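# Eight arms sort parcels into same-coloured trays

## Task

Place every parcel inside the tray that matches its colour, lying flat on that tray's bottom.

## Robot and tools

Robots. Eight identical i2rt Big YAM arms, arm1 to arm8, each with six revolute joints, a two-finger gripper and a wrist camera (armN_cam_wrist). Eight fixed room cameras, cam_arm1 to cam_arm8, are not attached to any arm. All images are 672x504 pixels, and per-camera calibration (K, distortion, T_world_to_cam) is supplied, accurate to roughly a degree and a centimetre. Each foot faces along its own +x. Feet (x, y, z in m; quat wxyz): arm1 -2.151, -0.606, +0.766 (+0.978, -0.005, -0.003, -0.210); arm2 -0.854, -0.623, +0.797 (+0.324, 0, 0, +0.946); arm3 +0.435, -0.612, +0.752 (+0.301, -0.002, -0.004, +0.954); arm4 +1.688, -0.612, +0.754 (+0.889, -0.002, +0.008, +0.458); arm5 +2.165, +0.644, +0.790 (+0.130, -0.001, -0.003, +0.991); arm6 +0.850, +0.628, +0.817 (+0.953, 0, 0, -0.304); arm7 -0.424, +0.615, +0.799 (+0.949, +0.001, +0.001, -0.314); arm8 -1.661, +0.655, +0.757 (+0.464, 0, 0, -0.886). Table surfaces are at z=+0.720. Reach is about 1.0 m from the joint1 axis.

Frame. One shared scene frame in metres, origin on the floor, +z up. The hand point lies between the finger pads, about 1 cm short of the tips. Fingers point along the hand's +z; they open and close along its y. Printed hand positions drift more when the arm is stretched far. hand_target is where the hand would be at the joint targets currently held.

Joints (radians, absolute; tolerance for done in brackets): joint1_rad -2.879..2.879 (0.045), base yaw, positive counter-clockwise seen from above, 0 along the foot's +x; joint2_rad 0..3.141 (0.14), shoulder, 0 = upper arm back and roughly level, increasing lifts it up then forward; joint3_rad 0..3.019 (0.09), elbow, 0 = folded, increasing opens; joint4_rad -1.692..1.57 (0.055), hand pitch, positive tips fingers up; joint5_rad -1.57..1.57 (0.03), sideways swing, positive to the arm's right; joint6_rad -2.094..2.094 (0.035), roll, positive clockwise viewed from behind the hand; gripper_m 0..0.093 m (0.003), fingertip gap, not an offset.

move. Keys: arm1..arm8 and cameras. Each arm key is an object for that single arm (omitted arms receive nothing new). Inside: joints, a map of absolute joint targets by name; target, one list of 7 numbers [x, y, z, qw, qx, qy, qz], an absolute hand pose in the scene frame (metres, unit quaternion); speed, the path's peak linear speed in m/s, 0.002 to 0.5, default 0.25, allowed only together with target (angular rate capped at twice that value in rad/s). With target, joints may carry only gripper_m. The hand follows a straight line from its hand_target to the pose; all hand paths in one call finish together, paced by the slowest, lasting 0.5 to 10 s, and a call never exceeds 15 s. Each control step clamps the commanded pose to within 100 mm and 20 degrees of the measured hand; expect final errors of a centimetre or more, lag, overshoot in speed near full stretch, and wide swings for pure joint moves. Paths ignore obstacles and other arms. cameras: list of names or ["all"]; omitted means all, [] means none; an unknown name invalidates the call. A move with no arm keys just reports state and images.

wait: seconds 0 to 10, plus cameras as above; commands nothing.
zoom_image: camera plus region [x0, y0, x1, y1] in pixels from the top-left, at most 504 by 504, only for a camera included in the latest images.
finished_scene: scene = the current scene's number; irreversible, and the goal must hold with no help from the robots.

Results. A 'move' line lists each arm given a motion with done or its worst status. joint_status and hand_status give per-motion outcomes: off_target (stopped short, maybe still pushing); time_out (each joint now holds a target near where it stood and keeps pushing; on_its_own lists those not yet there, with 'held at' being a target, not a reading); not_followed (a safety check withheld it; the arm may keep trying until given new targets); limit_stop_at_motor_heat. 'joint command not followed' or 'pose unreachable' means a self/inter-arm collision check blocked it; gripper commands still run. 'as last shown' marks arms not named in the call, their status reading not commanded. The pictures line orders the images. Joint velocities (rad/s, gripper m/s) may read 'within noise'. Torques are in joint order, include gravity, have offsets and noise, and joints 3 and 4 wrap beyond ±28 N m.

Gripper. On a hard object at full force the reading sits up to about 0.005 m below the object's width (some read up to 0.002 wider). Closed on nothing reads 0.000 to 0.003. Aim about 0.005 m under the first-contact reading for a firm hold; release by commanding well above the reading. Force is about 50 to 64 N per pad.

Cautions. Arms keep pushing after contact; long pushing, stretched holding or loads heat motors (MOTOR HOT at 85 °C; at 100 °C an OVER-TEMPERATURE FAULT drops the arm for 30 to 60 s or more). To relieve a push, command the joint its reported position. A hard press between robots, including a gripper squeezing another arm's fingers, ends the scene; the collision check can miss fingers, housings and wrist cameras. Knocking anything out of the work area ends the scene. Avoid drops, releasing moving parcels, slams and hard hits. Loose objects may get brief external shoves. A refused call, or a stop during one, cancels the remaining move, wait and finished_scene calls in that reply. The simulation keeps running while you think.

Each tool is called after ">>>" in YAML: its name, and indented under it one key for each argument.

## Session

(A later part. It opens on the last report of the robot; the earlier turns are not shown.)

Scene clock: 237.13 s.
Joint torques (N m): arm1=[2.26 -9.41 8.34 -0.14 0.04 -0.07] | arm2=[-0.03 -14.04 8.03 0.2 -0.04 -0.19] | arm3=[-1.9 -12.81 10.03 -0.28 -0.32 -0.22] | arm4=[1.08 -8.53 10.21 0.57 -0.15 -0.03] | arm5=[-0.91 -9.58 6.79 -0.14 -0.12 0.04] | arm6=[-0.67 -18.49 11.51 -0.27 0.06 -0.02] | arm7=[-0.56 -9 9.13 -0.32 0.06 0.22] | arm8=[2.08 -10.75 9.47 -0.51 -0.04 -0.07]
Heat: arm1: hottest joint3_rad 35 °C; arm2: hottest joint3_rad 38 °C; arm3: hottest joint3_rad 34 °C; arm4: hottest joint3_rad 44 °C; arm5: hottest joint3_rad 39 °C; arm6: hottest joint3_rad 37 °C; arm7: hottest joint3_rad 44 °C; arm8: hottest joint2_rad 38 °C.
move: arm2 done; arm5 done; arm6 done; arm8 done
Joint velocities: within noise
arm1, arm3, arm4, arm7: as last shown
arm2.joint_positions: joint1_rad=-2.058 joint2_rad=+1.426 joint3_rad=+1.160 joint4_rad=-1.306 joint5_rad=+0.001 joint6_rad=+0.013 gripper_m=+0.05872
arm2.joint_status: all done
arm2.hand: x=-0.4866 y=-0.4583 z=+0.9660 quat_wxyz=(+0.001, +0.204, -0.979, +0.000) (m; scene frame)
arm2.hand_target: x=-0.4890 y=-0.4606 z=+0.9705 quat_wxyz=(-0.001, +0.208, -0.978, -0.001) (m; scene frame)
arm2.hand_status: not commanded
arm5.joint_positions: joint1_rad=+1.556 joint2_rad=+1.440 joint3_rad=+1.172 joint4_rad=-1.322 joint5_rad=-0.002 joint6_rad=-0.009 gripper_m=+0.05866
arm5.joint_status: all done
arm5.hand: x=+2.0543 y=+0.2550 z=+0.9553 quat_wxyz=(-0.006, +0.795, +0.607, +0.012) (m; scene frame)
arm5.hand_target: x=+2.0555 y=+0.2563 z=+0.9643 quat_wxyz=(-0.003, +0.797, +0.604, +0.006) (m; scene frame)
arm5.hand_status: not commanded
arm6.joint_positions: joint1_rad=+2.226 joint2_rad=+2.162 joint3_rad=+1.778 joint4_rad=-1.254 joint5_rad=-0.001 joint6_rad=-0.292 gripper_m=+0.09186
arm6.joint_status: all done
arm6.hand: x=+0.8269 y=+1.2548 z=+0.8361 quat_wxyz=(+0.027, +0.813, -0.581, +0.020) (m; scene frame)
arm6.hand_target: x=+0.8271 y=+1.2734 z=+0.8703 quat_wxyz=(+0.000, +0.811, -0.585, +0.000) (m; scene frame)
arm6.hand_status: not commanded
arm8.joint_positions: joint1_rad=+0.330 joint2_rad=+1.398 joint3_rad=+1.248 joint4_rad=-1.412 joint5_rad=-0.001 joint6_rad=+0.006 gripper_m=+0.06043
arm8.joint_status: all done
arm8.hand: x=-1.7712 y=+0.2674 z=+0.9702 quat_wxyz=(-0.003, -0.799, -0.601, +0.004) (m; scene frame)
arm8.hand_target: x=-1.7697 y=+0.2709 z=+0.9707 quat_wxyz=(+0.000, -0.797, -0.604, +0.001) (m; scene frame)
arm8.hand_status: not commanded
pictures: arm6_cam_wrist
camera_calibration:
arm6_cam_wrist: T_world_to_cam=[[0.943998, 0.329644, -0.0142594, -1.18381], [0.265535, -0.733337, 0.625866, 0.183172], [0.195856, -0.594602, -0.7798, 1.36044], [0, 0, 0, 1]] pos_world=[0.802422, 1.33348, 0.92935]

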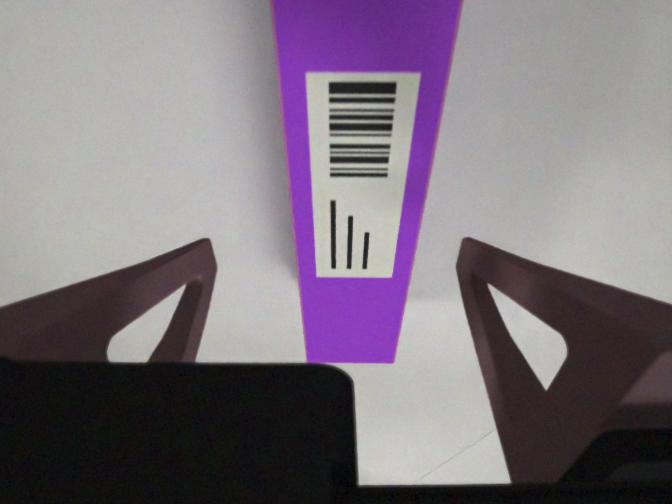

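>>> move:
  arm6: {"target":[0.845,1.255,0.757,0,-0.811,0.585,0],"speed":0.2}
  arm8: {"target":[-1.845,0,0.8,0,0.797,0.605,0],"speed":0.35}
  arm5: {"target":[1.985,0,0.8,0,0.797,0.605,0],"speed":0.35}
  arm2: {"target":[-0.20,-0.33,0.8,0,-0.209,0.978,0],"speed":0.35}
  cameras: ["arm6_cam_wrist"]

>>> move:
  arm8: {"target":[-1.845,0,0.756,0,0.797,0.605,0],"speed":0.1}
  arm5: {"target":[1.985,0,0.754,0,0.797,0.605,0],"speed":0.1}
  arm2: {"target":[-0.20,-0.33,0.756,0,-0.209,0.978,0],"speed":0.1}
  cameras: []

>>> move:
  arm8: {"joints":{"gripper_m":0.092}}
  arm5: {"joints":{"gripper_m":0.092}}
  arm2: {"joints":{"gripper_m":0.092}}
  arm6: {"joints":{"gripper_m":0.03}}
  cameras: []

>>> move:
  arm8: {"target":[-1.845,0,0.9,0,0.797,0.605,0],"speed":0.2}
  arm5: {"target":[1.985,0,0.9,0,0.797,0.605,0],"speed":0.2}
  arm2: {"target":[-0.20,-0.33,0.9,0,-0.209,0.978,0],"speed":0.2}
  cameras: ["arm6_cam_wrist","arm2_cam_wrist"]

Scene clock: 258.37 s.
Joint torques (N m): arm1=[1.9 -9.35 8.29 -0.13 0.06 -0.05] | arm2=[0.15 -26.29 11.67 0.12 0.02 -0.18] | arm3=[-1.85 -12.81 10.04 -0.28 -0.33 -0.21] | arm4=[1.08 -8.59 10.22 0.57 -0.15 -0.03] | arm5=[-0.26 -19.43 9.32 -0.23 -0.05 0.03] | arm6=[-1.32 -15.5 7.38 0.57 0.07 -0.18] | arm7=[-0.62 -9 9.17 -0.35 0.05 0.21] | arm8=[2.2 -21.3 14.15 -0.62 -0.03 -0.1]
Heat: arm1: hottest joint3_rad 35 °C; arm2: hottest joint3_rad 37 °C; arm3: hottest joint3_rad 35 °C; arm4: hottest joint3_rad 45 °C; arm5: hottest joint3_rad 38 °C; arm6: hottest joint3_rad 39 °C; arm7: hottest joint3_rad 44 °C; arm8: hottest joint2_rad 37 °C.
move: arm2 off_target; arm5 off_target; arm6 done; arm8 off_target
Joint velocities: within noise
arm1, arm3, arm4, arm7: as last shown
arm2.joint_positions: joint1_rad=-2.058 joint2_rad=+2.375 joint3_rad=+2.103 joint4_rad=-1.320 joint5_rad=+0.001 joint6_rad=+0.013 gripper_m=+0.05872
arm2.joint_status: not commanded
arm2.hand: x=-0.2116 y=-0.3343 z=+0.7935 quat_wxyz=(+0.010, +0.204, -0.979, +0.002) (m; scene frame)
arm2.hand_target: x=-0.2005 y=-0.3303 z=+0.8000 quat_wxyz=(+0.000, +0.209, -0.978, +0.000) (m; scene frame)
arm2.hand_status: off_target (0.014 m and 1.4 deg from the pose sent, 0.355 m and 0.6 deg at the start)
arm5.joint_positions: joint1_rad=+1.556 joint2_rad=+2.231 joint3_rad=+1.834 joint4_rad=-1.207 joint5_rad=+0.000 joint6_rad=-0.008 gripper_m=+0.05866
arm5.joint_status: not commanded
arm5.hand: x=+1.9872 y=+0.0172 z=+0.7803 quat_wxyz=(-0.011, +0.795, +0.607, +0.017) (m; scene frame)
arm5.hand_target: x=+1.9852 y=+0.0009 z=+0.8003 quat_wxyz=(+0.000, +0.797, +0.605, +0.000) (m; scene frame)
arm5.hand_status: off_target (0.026 m and 2.3 deg from the pose sent, 0.307 m and 1.6 deg at the start)
arm6.joint_positions: joint1_rad=+2.208 joint2_rad=+2.210 joint3_rad=+1.645 joint4_rad=-1.015 joint5_rad=-0.001 joint6_rad=-0.303 gripper_m=+0.09186
arm6.joint_status: not commanded
arm6.hand: x=+0.8385 y=+1.2508 z=+0.7606 quat_wxyz=(+0.004, +0.811, -0.585, +0.002) (m; scene frame)
arm6.hand_target: x=+0.8451 y=+1.2548 z=+0.7570 quat_wxyz=(+0.000, +0.811, -0.585, +0.000) (m; scene frame)
arm6.hand_status: done (0.009 m and 0.5 deg from the pose sent, 0.081 m and 3.9 deg at the start)
arm7.joint_positions: joint1_rad=-1.034 joint2_rad=+1.402 joint3_rad=+1.177 joint4_rad=-1.390 joint5_rad=-0.002 joint6_rad=+0.413 gripper_m=+0.09210
arm8.joint_positions: joint1_rad=+0.330 joint2_rad=+2.230 joint3_rad=+1.934 joint4_rad=-1.304 joint5_rad=-0.001 joint6_rad=+0.006 gripper_m=+0.06043
arm8.joint_status: not commanded
arm8.hand: x=-1.8426 y=+0.0150 z=+0.7890 quat_wxyz=(+0.008, -0.799, -0.601, -0.012) (m; scene frame)
arm8.hand_target: x=-1.8448 y=+0.0007 z=+0.8003 quat_wxyz=(+0.000, -0.797, -0.605, +0.001) (m; scene frame)
arm8.hand_status: off_target (0.019 m and 1.7 deg from the pose sent, 0.325 m and 0.8 deg at the start)
pictures: arm6_cam_wrist
camera_calibration:
arm6_cam_wrist: T_world_to_cam=[[0.946346, 0.323146, 0.00261171, -1.20115], [0.2614, -0.770221, 0.581747, 0.307559], [0.190001, -0.549851, -0.813366, 1.27145], [0, 0, 0, 1]] pos_world=[0.814726, 1.32414, 0.85837]

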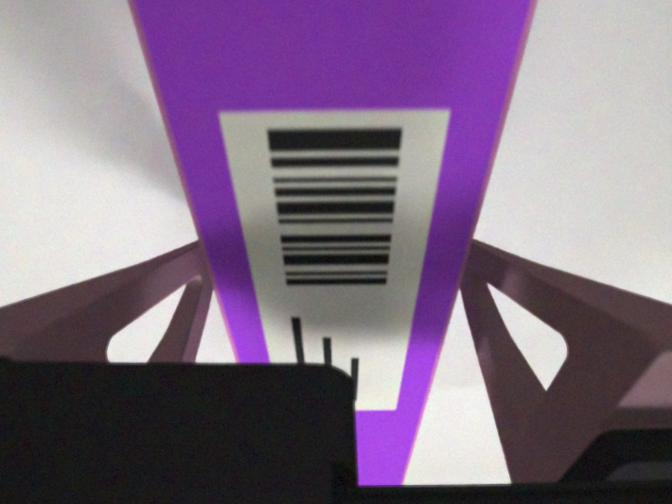

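Scene clock: 259.53 s.
Joint torques (N m): arm1=[1.44 -9.76 8.35 -0.1 0.02 -0.06] | arm2=[0.26 -26.52 8.85 0.92 0.02 -0.18] | arm3=[-1.85 -12.75 10.03 -0.24 -0.32 -0.22] | arm4=[1.08 -8.53 10.21 0.57 -0.15 -0.03] | arm5=[-0.26 -19.08 7.2 0.8 -0.04 0.07] | arm6=[-1.38 -15.56 7.38 0.57 0.07 -0.17] | arm7=[-0.73 -8.88 9.1 -0.34 0.04 0.22] | arm8=[2.14 -21.48 10.06 0.28 -0.06 -0.09]
Heat: arm1: hottest joint3_rad 35 °C; arm2: hottest joint3_rad 37 °C; arm3: hottest joint3_rad 35 °C; arm4: hottest joint3_rad 45 °C; arm5: hottest joint3_rad 38 °C; arm6: hottest joint3_rad 39 °C; arm7: hottest joint3_rad 44 °C; arm8: hottest joint2_rad 37 °C.
move: arm2 done; arm5 done; arm8 done
Joint velocities: within noise
arm1, arm3, arm4, arm6, arm7: as last shown
arm2.joint_positions: joint1_rad=-2.058 joint2_rad=+2.421 joint3_rad=+2.103 joint4_rad=-1.263 joint5_rad=+0.001 joint6_rad=+0.013 gripper_m=+0.05872
arm2.joint_status: not commanded
arm2.hand: x=-0.2051 y=-0.3313 z=+0.7613 quat_wxyz=(+0.005, +0.204, -0.979, +0.001) (m; scene frame)
arm2.hand_target: x=-0.2002 y=-0.3302 z=+0.7559 quat_wxyz=(+0.000, +0.209, -0.978, +0.000) (m; scene frame)
arm2.hand_status: done (0.007 m and 0.8 deg from the pose sent, 0.040 m and 1.3 deg at the start)
arm5.joint_positions: joint1_rad=+1.556 joint2_rad=+2.276 joint3_rad=+1.834 joint4_rad=-1.143 joint5_rad=+0.000 joint6_rad=-0.008 gripper_m=+0.05866
arm5.joint_status: not commanded
arm5.hand: x=+1.9849 y=+0.0088 z=+0.7511 quat_wxyz=(-0.006, +0.795, +0.607, +0.009) (m; scene frame)
arm5.hand_target: x=+1.9850 y=+0.0002 z=+0.7540 quat_wxyz=(+0.000, +0.797, +0.605, +0.000) (m; scene frame)
arm5.hand_status: done (0.009 m and 1.3 deg from the pose sent, 0.031 m and 2.3 deg at the start)
arm8.joint_positions: joint1_rad=+0.330 joint2_rad=+2.268 joint3_rad=+1.934 joint4_rad=-1.240 joint5_rad=-0.001 joint6_rad=+0.006 gripper_m=+0.06043
arm8.joint_status: not commanded
arm8.hand: x=-1.8457 y=+0.0039 z=+0.7642 quat_wxyz=(+0.000, -0.799, -0.601, -0.001) (m; scene frame)
arm8.hand_target: x=-1.8449 y=+0.0001 z=+0.7561 quat_wxyz=(+0.000, -0.796, -0.605, +0.000) (m; scene frame)
arm8.hand_status: done (0.009 m and 0.6 deg from the pose sent, 0.036 m and 1.8 deg at the start)
pictures: none
No camera images: "cameras" was empty.

Scene clock: 260.20 s.
Joint torques (N m): arm1=[1.67 -9.41 8.28 -0.03 0.02 -0.06] | arm2=[0.21 -26.7 8.88 0.91 0.02 -0.18] | arm3=[-1.79 -12.75 10.04 -0.28 -0.32 -0.21] | arm4=[1.08 -8.59 10.21 0.58 -0.15 -0.03] | arm5=[-0.79 -18.96 6.95 0.57 -0.04 0.05] | arm6=[-1.38 -15.56 7.38 0.54 0.07 -0.16] | arm7=[-0.56 -8.76 9.17 -0.35 0.05 0.22] | arm8=[2.2 -21.42 10 0.31 -0.02 -0.09]
Heat: arm1: hottest joint3_rad 35 °C; arm2: hottest joint3_rad 38 °C; arm3: hottest joint3_rad 35 °C; arm4: hottest joint3_rad 45 °C; arm5: hottest joint3_rad 38 °C; arm6: hottest joint3_rad 39 °C; arm7: hottest joint3_rad 44 °C; arm8: hottest joint2_rad 37 °C.
move: arm2 done; arm5 done; arm6 off_target; arm8 done
Joint velocities: within noise
arm1.joint_positions: joint1_rad=+1.517 joint2_rad=+1.403 joint3_rad=+1.254 joint4_rad=-1.388 joint5_rad=+0.001 joint6_rad=-0.187 gripper_m=+0.09214
arm1.joint_status: not commanded
arm1.hand: x=-1.9624 y=-0.2386 z=+0.9756 quat_wxyz=(-0.014, +0.597, -0.802, -0.002) (m; scene frame)
arm1.hand_target: x=-1.9670 y=-0.2404 z=+0.9712 quat_wxyz=(-0.003, +0.603, -0.798, +0.003) (m; scene frame)
arm1.hand_status: not commanded
arm2.joint_positions: joint1_rad=-2.058 joint2_rad=+2.421 joint3_rad=+2.103 joint4_rad=-1.263 joint5_rad=+0.001 joint6_rad=+0.013 gripper_m=+0.09185
arm2.joint_status: all done
arm2.hand: x=-0.2051 y=-0.3313 z=+0.7613 quat_wxyz=(+0.005, +0.204, -0.979, +0.001) (m; scene frame)
arm2.hand_target: x=-0.2002 y=-0.3302 z=+0.7559 quat_wxyz=(+0.000, +0.209, -0.978, +0.000) (m; scene frame)
arm2.hand_status: not commanded
arm3.joint_positions: joint1_rad=+0.208 joint2_rad=+1.412 joint3_rad=+1.239 joint4_rad=-1.388 joint5_rad=+0.004 joint6_rad=-0.822 gripper_m=+0.09206
arm3.joint_status: not commanded
arm3.hand: x=+0.0597 y=-0.4521 z=+0.9541 quat_wxyz=(-0.007, +0.978, +0.208, +0.000) (m; scene frame)
arm3.hand_target: x=+0.0612 y=-0.4476 z=+0.9590 quat_wxyz=(-0.005, +0.978, +0.209, -0.001) (m; scene frame)
arm3.hand_status: not commanded
arm4.joint_positions: joint1_rad=+0.156 joint2_rad=+1.399 joint3_rad=+1.249 joint4_rad=-1.408 joint5_rad=+0.002 joint6_rad=-0.172 gripper_m=+0.09212
arm4.joint_status: not commanded
arm4.hand: x=+1.8714 y=-0.2474 z=+0.9602 quat_wxyz=(+0.002, +0.597, -0.802, -0.002) (m; scene frame)
arm4.hand_target: x=+1.8683 y=-0.2424 z=+0.9565 quat_wxyz=(+0.003, +0.605, -0.796, -0.002) (m; scene frame)
arm4.hand_status: not commanded
arm5.joint_positions: joint1_rad=+1.556 joint2_rad=+2.276 joint3_rad=+1.834 joint4_rad=-1.143 joint5_rad=+0.000 joint6_rad=-0.008 gripper_m=+0.09181
arm5.joint_status: all done
arm5.hand: x=+1.9848 y=+0.0088 z=+0.7511 quat_wxyz=(-0.006, +0.795, +0.606, +0.009) (m; scene frame)
arm5.hand_target: x=+1.9850 y=+0.0003 z=+0.7540 quat_wxyz=(+0.000, +0.797, +0.605, +0.000) (m; scene frame)
arm5.hand_status: not commanded
arm6.joint_positions: joint1_rad=+2.208 joint2_rad=+2.210 joint3_rad=+1.645 joint4_rad=-1.014 joint5_rad=-0.001 joint6_rad=-0.304 gripper_m=+0.05965
arm6.joint_status: gripper_m off_target (ended at +0.05968, target +0.03000)
arm6.hand: x=+0.8385 y=+1.2509 z=+0.7606 quat_wxyz=(+0.004, +0.812, -0.584, +0.002) (m; scene frame)
arm6.hand_target: x=+0.8451 y=+1.2548 z=+0.7570 quat_wxyz=(+0.000, +0.811, -0.585, +0.000) (m; scene frame)
arm6.hand_status: not commanded
arm7.joint_positions: joint1_rad=-1.034 joint2_rad=+1.402 joint3_rad=+1.177 joint4_rad=-1.390 joint5_rad=-0.002 joint6_rad=+0.413 gripper_m=+0.09210
arm7.joint_status: not commanded
arm7.hand: x=-0.4635 y=+0.2296 z=+0.9827 quat_wxyz=(+0.018, -0.864, -0.503, -0.014) (m; scene frame)
arm7.hand_target: x=-0.4648 y=+0.2344 z=+0.9774 quat_wxyz=(+0.029, -0.867, -0.497, -0.021) (m; scene frame)
arm7.hand_status: not commanded
arm8.joint_positions: joint1_rad=+0.330 joint2_rad=+2.268 joint3_rad=+1.934 joint4_rad=-1.240 joint5_rad=-0.001 joint6_rad=+0.006 gripper_m=+0.09186
arm8.joint_status: all done
arm8.hand: x=-1.8457 y=+0.0039 z=+0.7642 quat_wxyz=(+0.000, -0.799, -0.601, -0.001) (m; scene frame)
arm8.hand_target: x=-1.8449 y=+0.0001 z=+0.7561 quat_wxyz=(+0.000, -0.796, -0.605, +0.000) (m; scene frame)
arm8.hand_status: not commanded
pictures: none
No camera images: "cameras" was empty.

Scene clock: 261.80 s.
Joint torques (N m): arm1=[1.96 -9.41 8.32 -0.1 0.04 -0.04] | arm2=[0.15 -25.76 11.96 0.14 0.02 -0.18] | arm3=[-1.67 -12.81 10.03 -0.25 -0.32 -0.21] | arm4=[1.08 -8.59 10.21 0.58 -0.15 -0.03] | arm5=[-0.62 -18.26 9.55 -0.21 -0.05 0.04] | arm6=[-1.44 -15.44 7.38 0.54 0.07 -0.16] | arm7=[-0.62 -8.82 9.14 -0.31 0.05 0.21] | arm8=[2.14 -20.78 14.45 -0.68 -0.05 -0.1]
Heat: arm1: hottest joint3_rad 35 °C; arm2: hottest joint3_rad 38 °C; arm3: hottest joint3_rad 35 °C; arm4: hottest joint3_rad 45 °C; arm5: hottest joint3_rad 38 °C; arm6: hottest joint3_rad 39 °C; arm7: hottest joint3_rad 43 °C; arm8: hottest joint3_rad 38 °C.
move: arm2 done; arm5 off_target; arm8 off_target
Joint velocities: within noise
arm1, arm3, arm4, arm6, arm7: as last shown
arm2.joint_positions: joint1_rad=-2.058 joint2_rad=+2.320 joint3_rad=+2.276 joint4_rad=-1.542 joint5_rad=+0.001 joint6_rad=+0.013 gripper_m=+0.09192
arm2.joint_status: not commanded
arm2.hand: x=-0.2090 y=-0.3333 z=+0.8967 quat_wxyz=(+0.007, +0.204, -0.979, +0.001) (m; scene frame)
arm2.hand_target: x=-0.2005 y=-0.3303 z=+0.9000 quat_wxyz=(-0.001, +0.209, -0.978, +0.000) (m; scene frame)
arm2.hand_status: done (0.010 m and 1.1 deg from the pose sent, 0.139 m and 0.8 deg at the start)
arm5.joint_positions: joint1_rad=+1.556 joint2_rad=+2.148 joint3_rad=+1.977 joint4_rad=-1.422 joint5_rad=+0.000 joint6_rad=-0.008 gripper_m=+0.09189
arm5.joint_status: not commanded
arm5.hand: x=+1.9855 y=+0.0121 z=+0.8856 quat_wxyz=(-0.008, +0.795, +0.606, +0.012) (m; scene frame)
arm5.hand_target: x=+1.9851 y=+0.0007 z=+0.9002 quat_wxyz=(+0.000, +0.797, +0.605, +0.000) (m; scene frame)
arm5.hand_status: off_target (0.019 m and 1.7 deg from the pose sent, 0.149 m and 1.3 deg at the start)
arm8.joint_positions: joint1_rad=+0.330 joint2_rad=+2.182 joint3_rad=+2.117 joint4_rad=-1.534 joint5_rad=-0.001 joint6_rad=+0.006 gripper_m=+0.09192
arm8.joint_status: not commanded
arm8.hand: x=-1.8435 y=+0.0117 z=+0.8888 quat_wxyz=(+0.008, -0.799, -0.601, -0.011) (m; scene frame)
arm8.hand_target: x=-1.8448 y=+0.0006 z=+0.9001 quat_wxyz=(+0.000, -0.797, -0.605, +0.000) (m; scene frame)
arm8.hand_status: off_target (0.016 m and 1.7 deg from the pose sent, 0.136 m and 0.6 deg at the start)
pictures: arm2_cam_wrist, arm6_cam_wrist
camera_calibration:
arm2_cam_wrist: T_world_to_cam=[[0.393835, -0.919097, 0.0124635, -0.236359], [-0.741303, -0.309574, 0.595511, -0.787664], [-0.543474, -0.243772, -0.80325, 0.646087], [0, 0, 0, 1]] pos_world=[-0.13968, -0.303579, 0.990978]
arm6_cam_wrist: T_world_to_cam=[[0.945865, 0.324548, 0.00282666, -1.2027], [0.26249, -0.770065, 0.581463, 0.306735], [0.190889, -0.549243, -0.813568, 1.27011], [0, 0, 0, 1]] pos_world=[0.814626, 1.32414, 0.85837]

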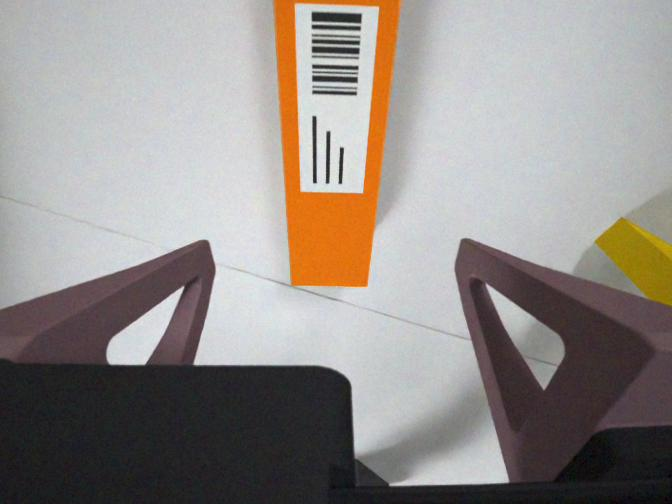

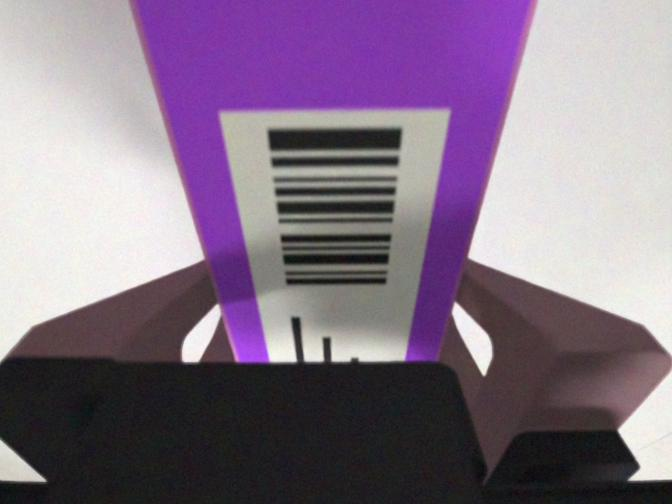

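>>> move:
  arm8: {"target":[-1.769,0.27,0.97,0,0.797,0.605,0],"speed":0.35}
  arm5: {"target":[2.057,0.259,0.97,0,0.797,0.605,0],"speed":0.35}
  arm2: {"target":[-0.489,-0.46,0.97,0,-0.209,0.978,0],"speed":0.35}
  arm6: {"target":[0.844,1.028,0.97,0,-0.811,0.585,0],"speed":0.35}
  cameras: []

>>> move:
  arm6: {"joints":{"joint1_rad":-1.157,"joint6_rad":0}}
  arm2: {"joints":{"joint6_rad":0.838}}
  arm1: {"target":[-1.845,0.0,0.87,0,-0.604,0.797,0],"speed":0.3}
  arm4: {"target":[1.985,0.0,0.87,0,-0.605,0.797,0],"speed":0.3}
  arm3: {"target":[-0.20,-0.33,0.87,0,0.978,0.209,0],"speed":0.3}
  cameras: ["arm1_cam_wrist","arm4_cam_wrist","arm3_cam_wrist"]

Scene clock: 276.90 s.
Joint torques (N m): arm1=[2.02 -9.23 8.25 -0.12 0.02 -0.04] | arm2=[0.15 -12.69 7.94 0.72 0.02 -0.18] | arm3=[-1.85 -12.86 10.03 -0.25 -0.33 -0.22] | arm4=[1.08 -8.53 10.22 0.58 -0.15 -0.03] | arm5=[-0.32 -8.88 6.84 -0.12 -0.03 0.04] | arm6=[-0.85 -9.17 8.16 -0.14 0.06 -0.09] | arm7=[-0.56 -8.7 9.16 -0.39 0.05 0.2] | arm8=[2.32 -10.64 9.35 -0.46 -0.04 -0.09]
Heat: arm1: hottest joint3_rad 35 °C; arm2: hottest joint3_rad 38 °C; arm3: hottest joint3_rad 35 °C; arm4: hottest joint3_rad 45 °C; arm5: hottest joint3_rad 39 °C; arm6: hottest joint3_rad 37 °C; arm7: hottest joint3_rad 43 °C; arm8: hottest joint2_rad 40 °C.
move: arm2 done; arm5 done; arm6 done; arm8 done
Joint velocities: within noise
arm1, arm3, arm4, arm7: as last shown
arm2.joint_positions: joint1_rad=-2.058 joint2_rad=+1.415 joint3_rad=+1.162 joint4_rad=-1.321 joint5_rad=+0.001 joint6_rad=+0.013 gripper_m=+0.09192
arm2.joint_status: not commanded
arm2.hand: x=-0.4899 y=-0.4598 z=+0.9712 quat_wxyz=(+0.001, +0.204, -0.979, +0.000) (m; scene frame)
arm2.hand_target: x=-0.4891 y=-0.4601 z=+0.9700 quat_wxyz=(+0.000, +0.209, -0.978, +0.000) (m; scene frame)
arm2.hand_status: done (0.001 m and 0.7 deg from the pose sent, 0.316 m and 1.1 deg at the start)
arm5.joint_positions: joint1_rad=+1.556 joint2_rad=+1.406 joint3_rad=+1.168 joint4_rad=-1.323 joint5_rad=+0.000 joint6_rad=-0.007 gripper_m=+0.09189
arm5.joint_status: not commanded
arm5.hand: x=+2.0547 y=+0.2578 z=+0.9670 quat_wxyz=(+0.002, +0.795, +0.606, -0.001) (m; scene frame)
arm5.hand_target: x=+2.0569 y=+0.2589 z=+0.9700 quat_wxyz=(+0.000, +0.796, +0.605, +0.000) (m; scene frame)
arm5.hand_status: done (0.004 m and 0.3 deg from the pose sent, 0.271 m and 1.7 deg at the start)
arm6.joint_positions: joint1_rad=+2.208 joint2_rad=+1.445 joint3_rad=+1.116 joint4_rad=-1.252 joint5_rad=-0.001 joint6_rad=-0.304 gripper_m=+0.05965
arm6.joint_status: not commanded
arm6.hand: x=+0.8429 y=+1.0290 z=+0.9628 quat_wxyz=(+0.004, +0.812, -0.584, +0.002) (m; scene frame)
arm6.hand_target: x=+0.8441 y=+1.0280 z=+0.9699 quat_wxyz=(+0.000, +0.811, -0.585, +0.000) (m; scene frame)
arm6.hand_status: done (0.007 m and 0.6 deg from the pose sent, 0.306 m and 0.5 deg at the start)
arm8.joint_positions: joint1_rad=+0.330 joint2_rad=+1.400 joint3_rad=+1.250 joint4_rad=-1.413 joint5_rad=-0.001 joint6_rad=+0.006 gripper_m=+0.09192
arm8.joint_status: not commanded
arm8.hand: x=-1.7714 y=+0.2666 z=+0.9705 quat_wxyz=(-0.003, -0.799, -0.601, +0.004) (m; scene frame)
arm8.hand_target: x=-1.7690 y=+0.2700 z=+0.9699 quat_wxyz=(+0.000, -0.796, -0.605, +0.000) (m; scene frame)
arm8.hand_status: done (0.004 m and 0.8 deg from the pose sent, 0.281 m and 1.7 deg at the start)
pictures: none
No camera images: "cameras" was empty.

Scene clock: 279.47 s.
Joint torques (N m): arm1=[1.85 -19.14 12.33 -0.21 -0.05 -0.07] | arm2=[0.09 -12.63 7.92 0.7 0.09 0.08] | arm3=[-2.02 -23.88 14.15 -0.35 -0.33 -0.22] | arm4=[1.32 -17.03 14.57 -0.23 -0.01 0] | arm5=[-0.44 -8.47 6.84 -0.16 -0.05 0.03] | arm6=[-1.03 -9.23 8.14 -0.14 0 -0.02] | arm7=[-0.79 -8.94 9.14 -0.4 0.06 0.21] | arm8=[2.26 -10.81 9.37 -0.49 -0.04 -0.06]
Heat: arm1: hottest joint3_rad 35 °C; arm2: hottest joint3_rad 39 °C; arm3: hottest joint3_rad 35 °C; arm4: hottest joint3_rad 45 °C; arm5: hottest joint3_rad 39 °C; arm6: hottest joint3_rad 37 °C; arm7: hottest joint3_rad 43 °C; arm8: hottest joint2_rad 39 °C.
move: arm1 off_target; arm2 done; arm3 off_target; arm4 off_target; arm6 done
Joint velocities: within noise
arm1.joint_positions: joint1_rad=+1.517 joint2_rad=+2.166 joint3_rad=+2.020 joint4_rad=-1.433 joint5_rad=-0.005 joint6_rad=-0.189 gripper_m=+0.09214
arm1.joint_status: not commanded
arm1.hand: x=-1.8459 y=-0.0130 z=+0.8653 quat_wxyz=(+0.006, +0.598, -0.801, +0.005) (m; scene frame)
arm1.hand_target: x=-1.8454 y=-0.0005 z=+0.8699 quat_wxyz=(+0.000, +0.604, -0.797, +0.000) (m; scene frame)
arm1.hand_status: off_target (0.014 m and 1.2 deg from the pose sent, 0.286 m and 1.8 deg at the start)
arm2.joint_positions: joint1_rad=-2.058 joint2_rad=+1.415 joint3_rad=+1.162 joint4_rad=-1.321 joint5_rad=+0.001 joint6_rad=+0.825 gripper_m=+0.09193
arm2.joint_status: all done
arm2.hand: x=-0.4899 y=-0.4598 z=+0.9712 quat_wxyz=(+0.001, -0.200, -0.980, +0.001) (m; scene frame)
arm2.hand_target: x=-0.4891 y=-0.4601 z=+0.9700 quat_wxyz=(+0.000, -0.207, -0.978, +0.000) (m; scene frame)
arm2.hand_status: not commanded
arm3.joint_positions: joint1_rad=+0.206 joint2_rad=+2.233 joint3_rad=+2.139 joint4_rad=-1.508 joint5_rad=-0.003 joint6_rad=-0.825 gripper_m=+0.09206
arm3.joint_status: not commanded
arm3.hand: x=-0.1912 y=-0.3442 z=+0.8557 quat_wxyz=(+0.008, +0.978, +0.208, +0.015) (m; scene frame)
arm3.hand_target: x=-0.1990 y=-0.3303 z=+0.8701 quat_wxyz=(-0.001, +0.978, +0.209, +0.000) (m; scene frame)
arm3.hand_status: off_target (0.022 m and 1.9 deg from the pose sent, 0.299 m and 0.8 deg at the start)
arm4.joint_positions: joint1_rad=+0.156 joint2_rad=+2.145 joint3_rad=+2.040 joint4_rad=-1.462 joint5_rad=+0.004 joint6_rad=-0.172 gripper_m=+0.09212
arm4.joint_status: not commanded
arm4.hand: x=+1.9869 y=-0.0155 z=+0.8696 quat_wxyz=(+0.005, +0.597, -0.802, +0.002) (m; scene frame)
arm4.hand_target: x=+1.9846 y=-0.0007 z=+0.8699 quat_wxyz=(-0.001, +0.605, -0.797, +0.000) (m; scene frame)
arm4.hand_status: off_target (0.016 m and 1.2 deg from the pose sent, 0.287 m and 1.1 deg at the start)
arm5, arm7, arm8: as last shown
arm6.joint_positions: joint1_rad=-1.151 joint2_rad=+1.445 joint3_rad=+1.116 joint4_rad=-1.252 joint5_rad=+0.001 joint6_rad=-0.007 gripper_m=+0.05973
arm6.joint_status: all done
arm6.hand: x=+0.7708 y=+0.2356 z=+0.9628 quat_wxyz=(+0.004, -0.771, -0.636, -0.003) (m; scene frame)
arm6.hand_target: x=+0.7690 y=+0.2369 z=+0.9699 quat_wxyz=(+0.000, -0.775, -0.632, +0.000) (m; scene frame)
arm6.hand_status: not commanded
pictures: arm1_cam_wrist, arm3_cam_wrist, arm4_cam_wrist
camera_calibration:
arm1_cam_wrist: T_world_to_cam=[[0.954047, -0.299625, -0.00442454, 1.76208], [-0.240017, -0.772922, 0.587352, -0.956635], [-0.179405, -0.559299, -0.809319, 0.488499], [0, 0, 0, 1]] pos_world=[-1.82308, 0.0617764, 0.965029]
arm3_cam_wrist: T_world_to_cam=[[-0.403176, 0.915048, -0.0116423, 0.246676], [0.727093, 0.328035, 0.603099, -0.258316], [0.555684, 0.23469, -0.797581, 0.993487], [0, 0, 0, 1]] pos_world=[-0.264791, -0.374145, 0.951048]
arm4_cam_wrist: T_world_to_cam=[[0.962007, -0.272917, 0.00772253, -1.9249], [-0.224831, -0.775826, 0.58953, -0.0732684], [-0.154901, -0.568868, -0.80771, 1.1262], [0, 0, 0, 1]] pos_world=[2.00974, 0.0584796, 0.967703]

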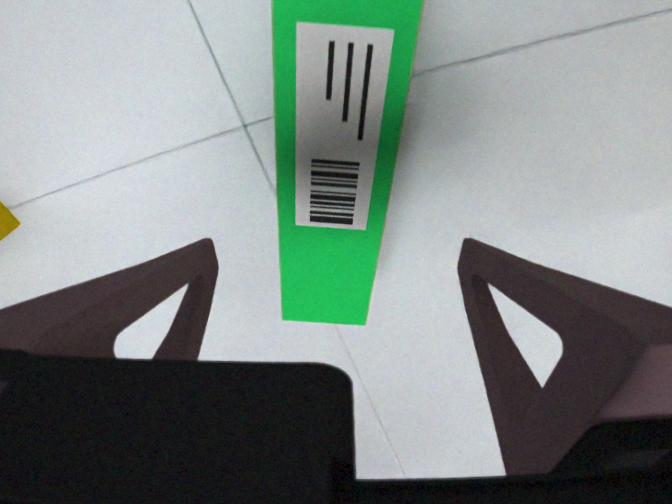

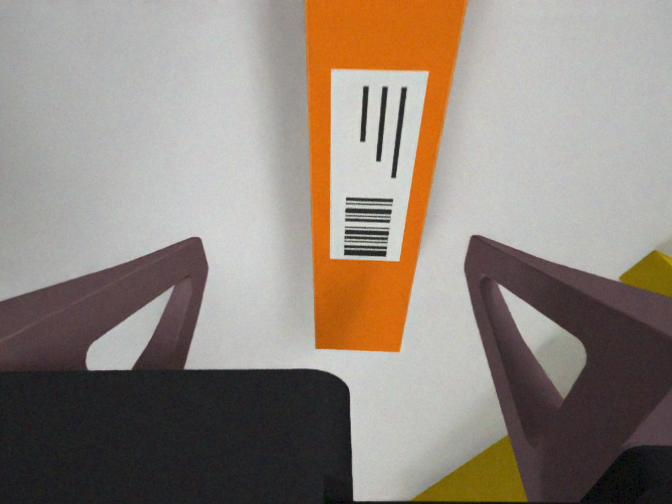

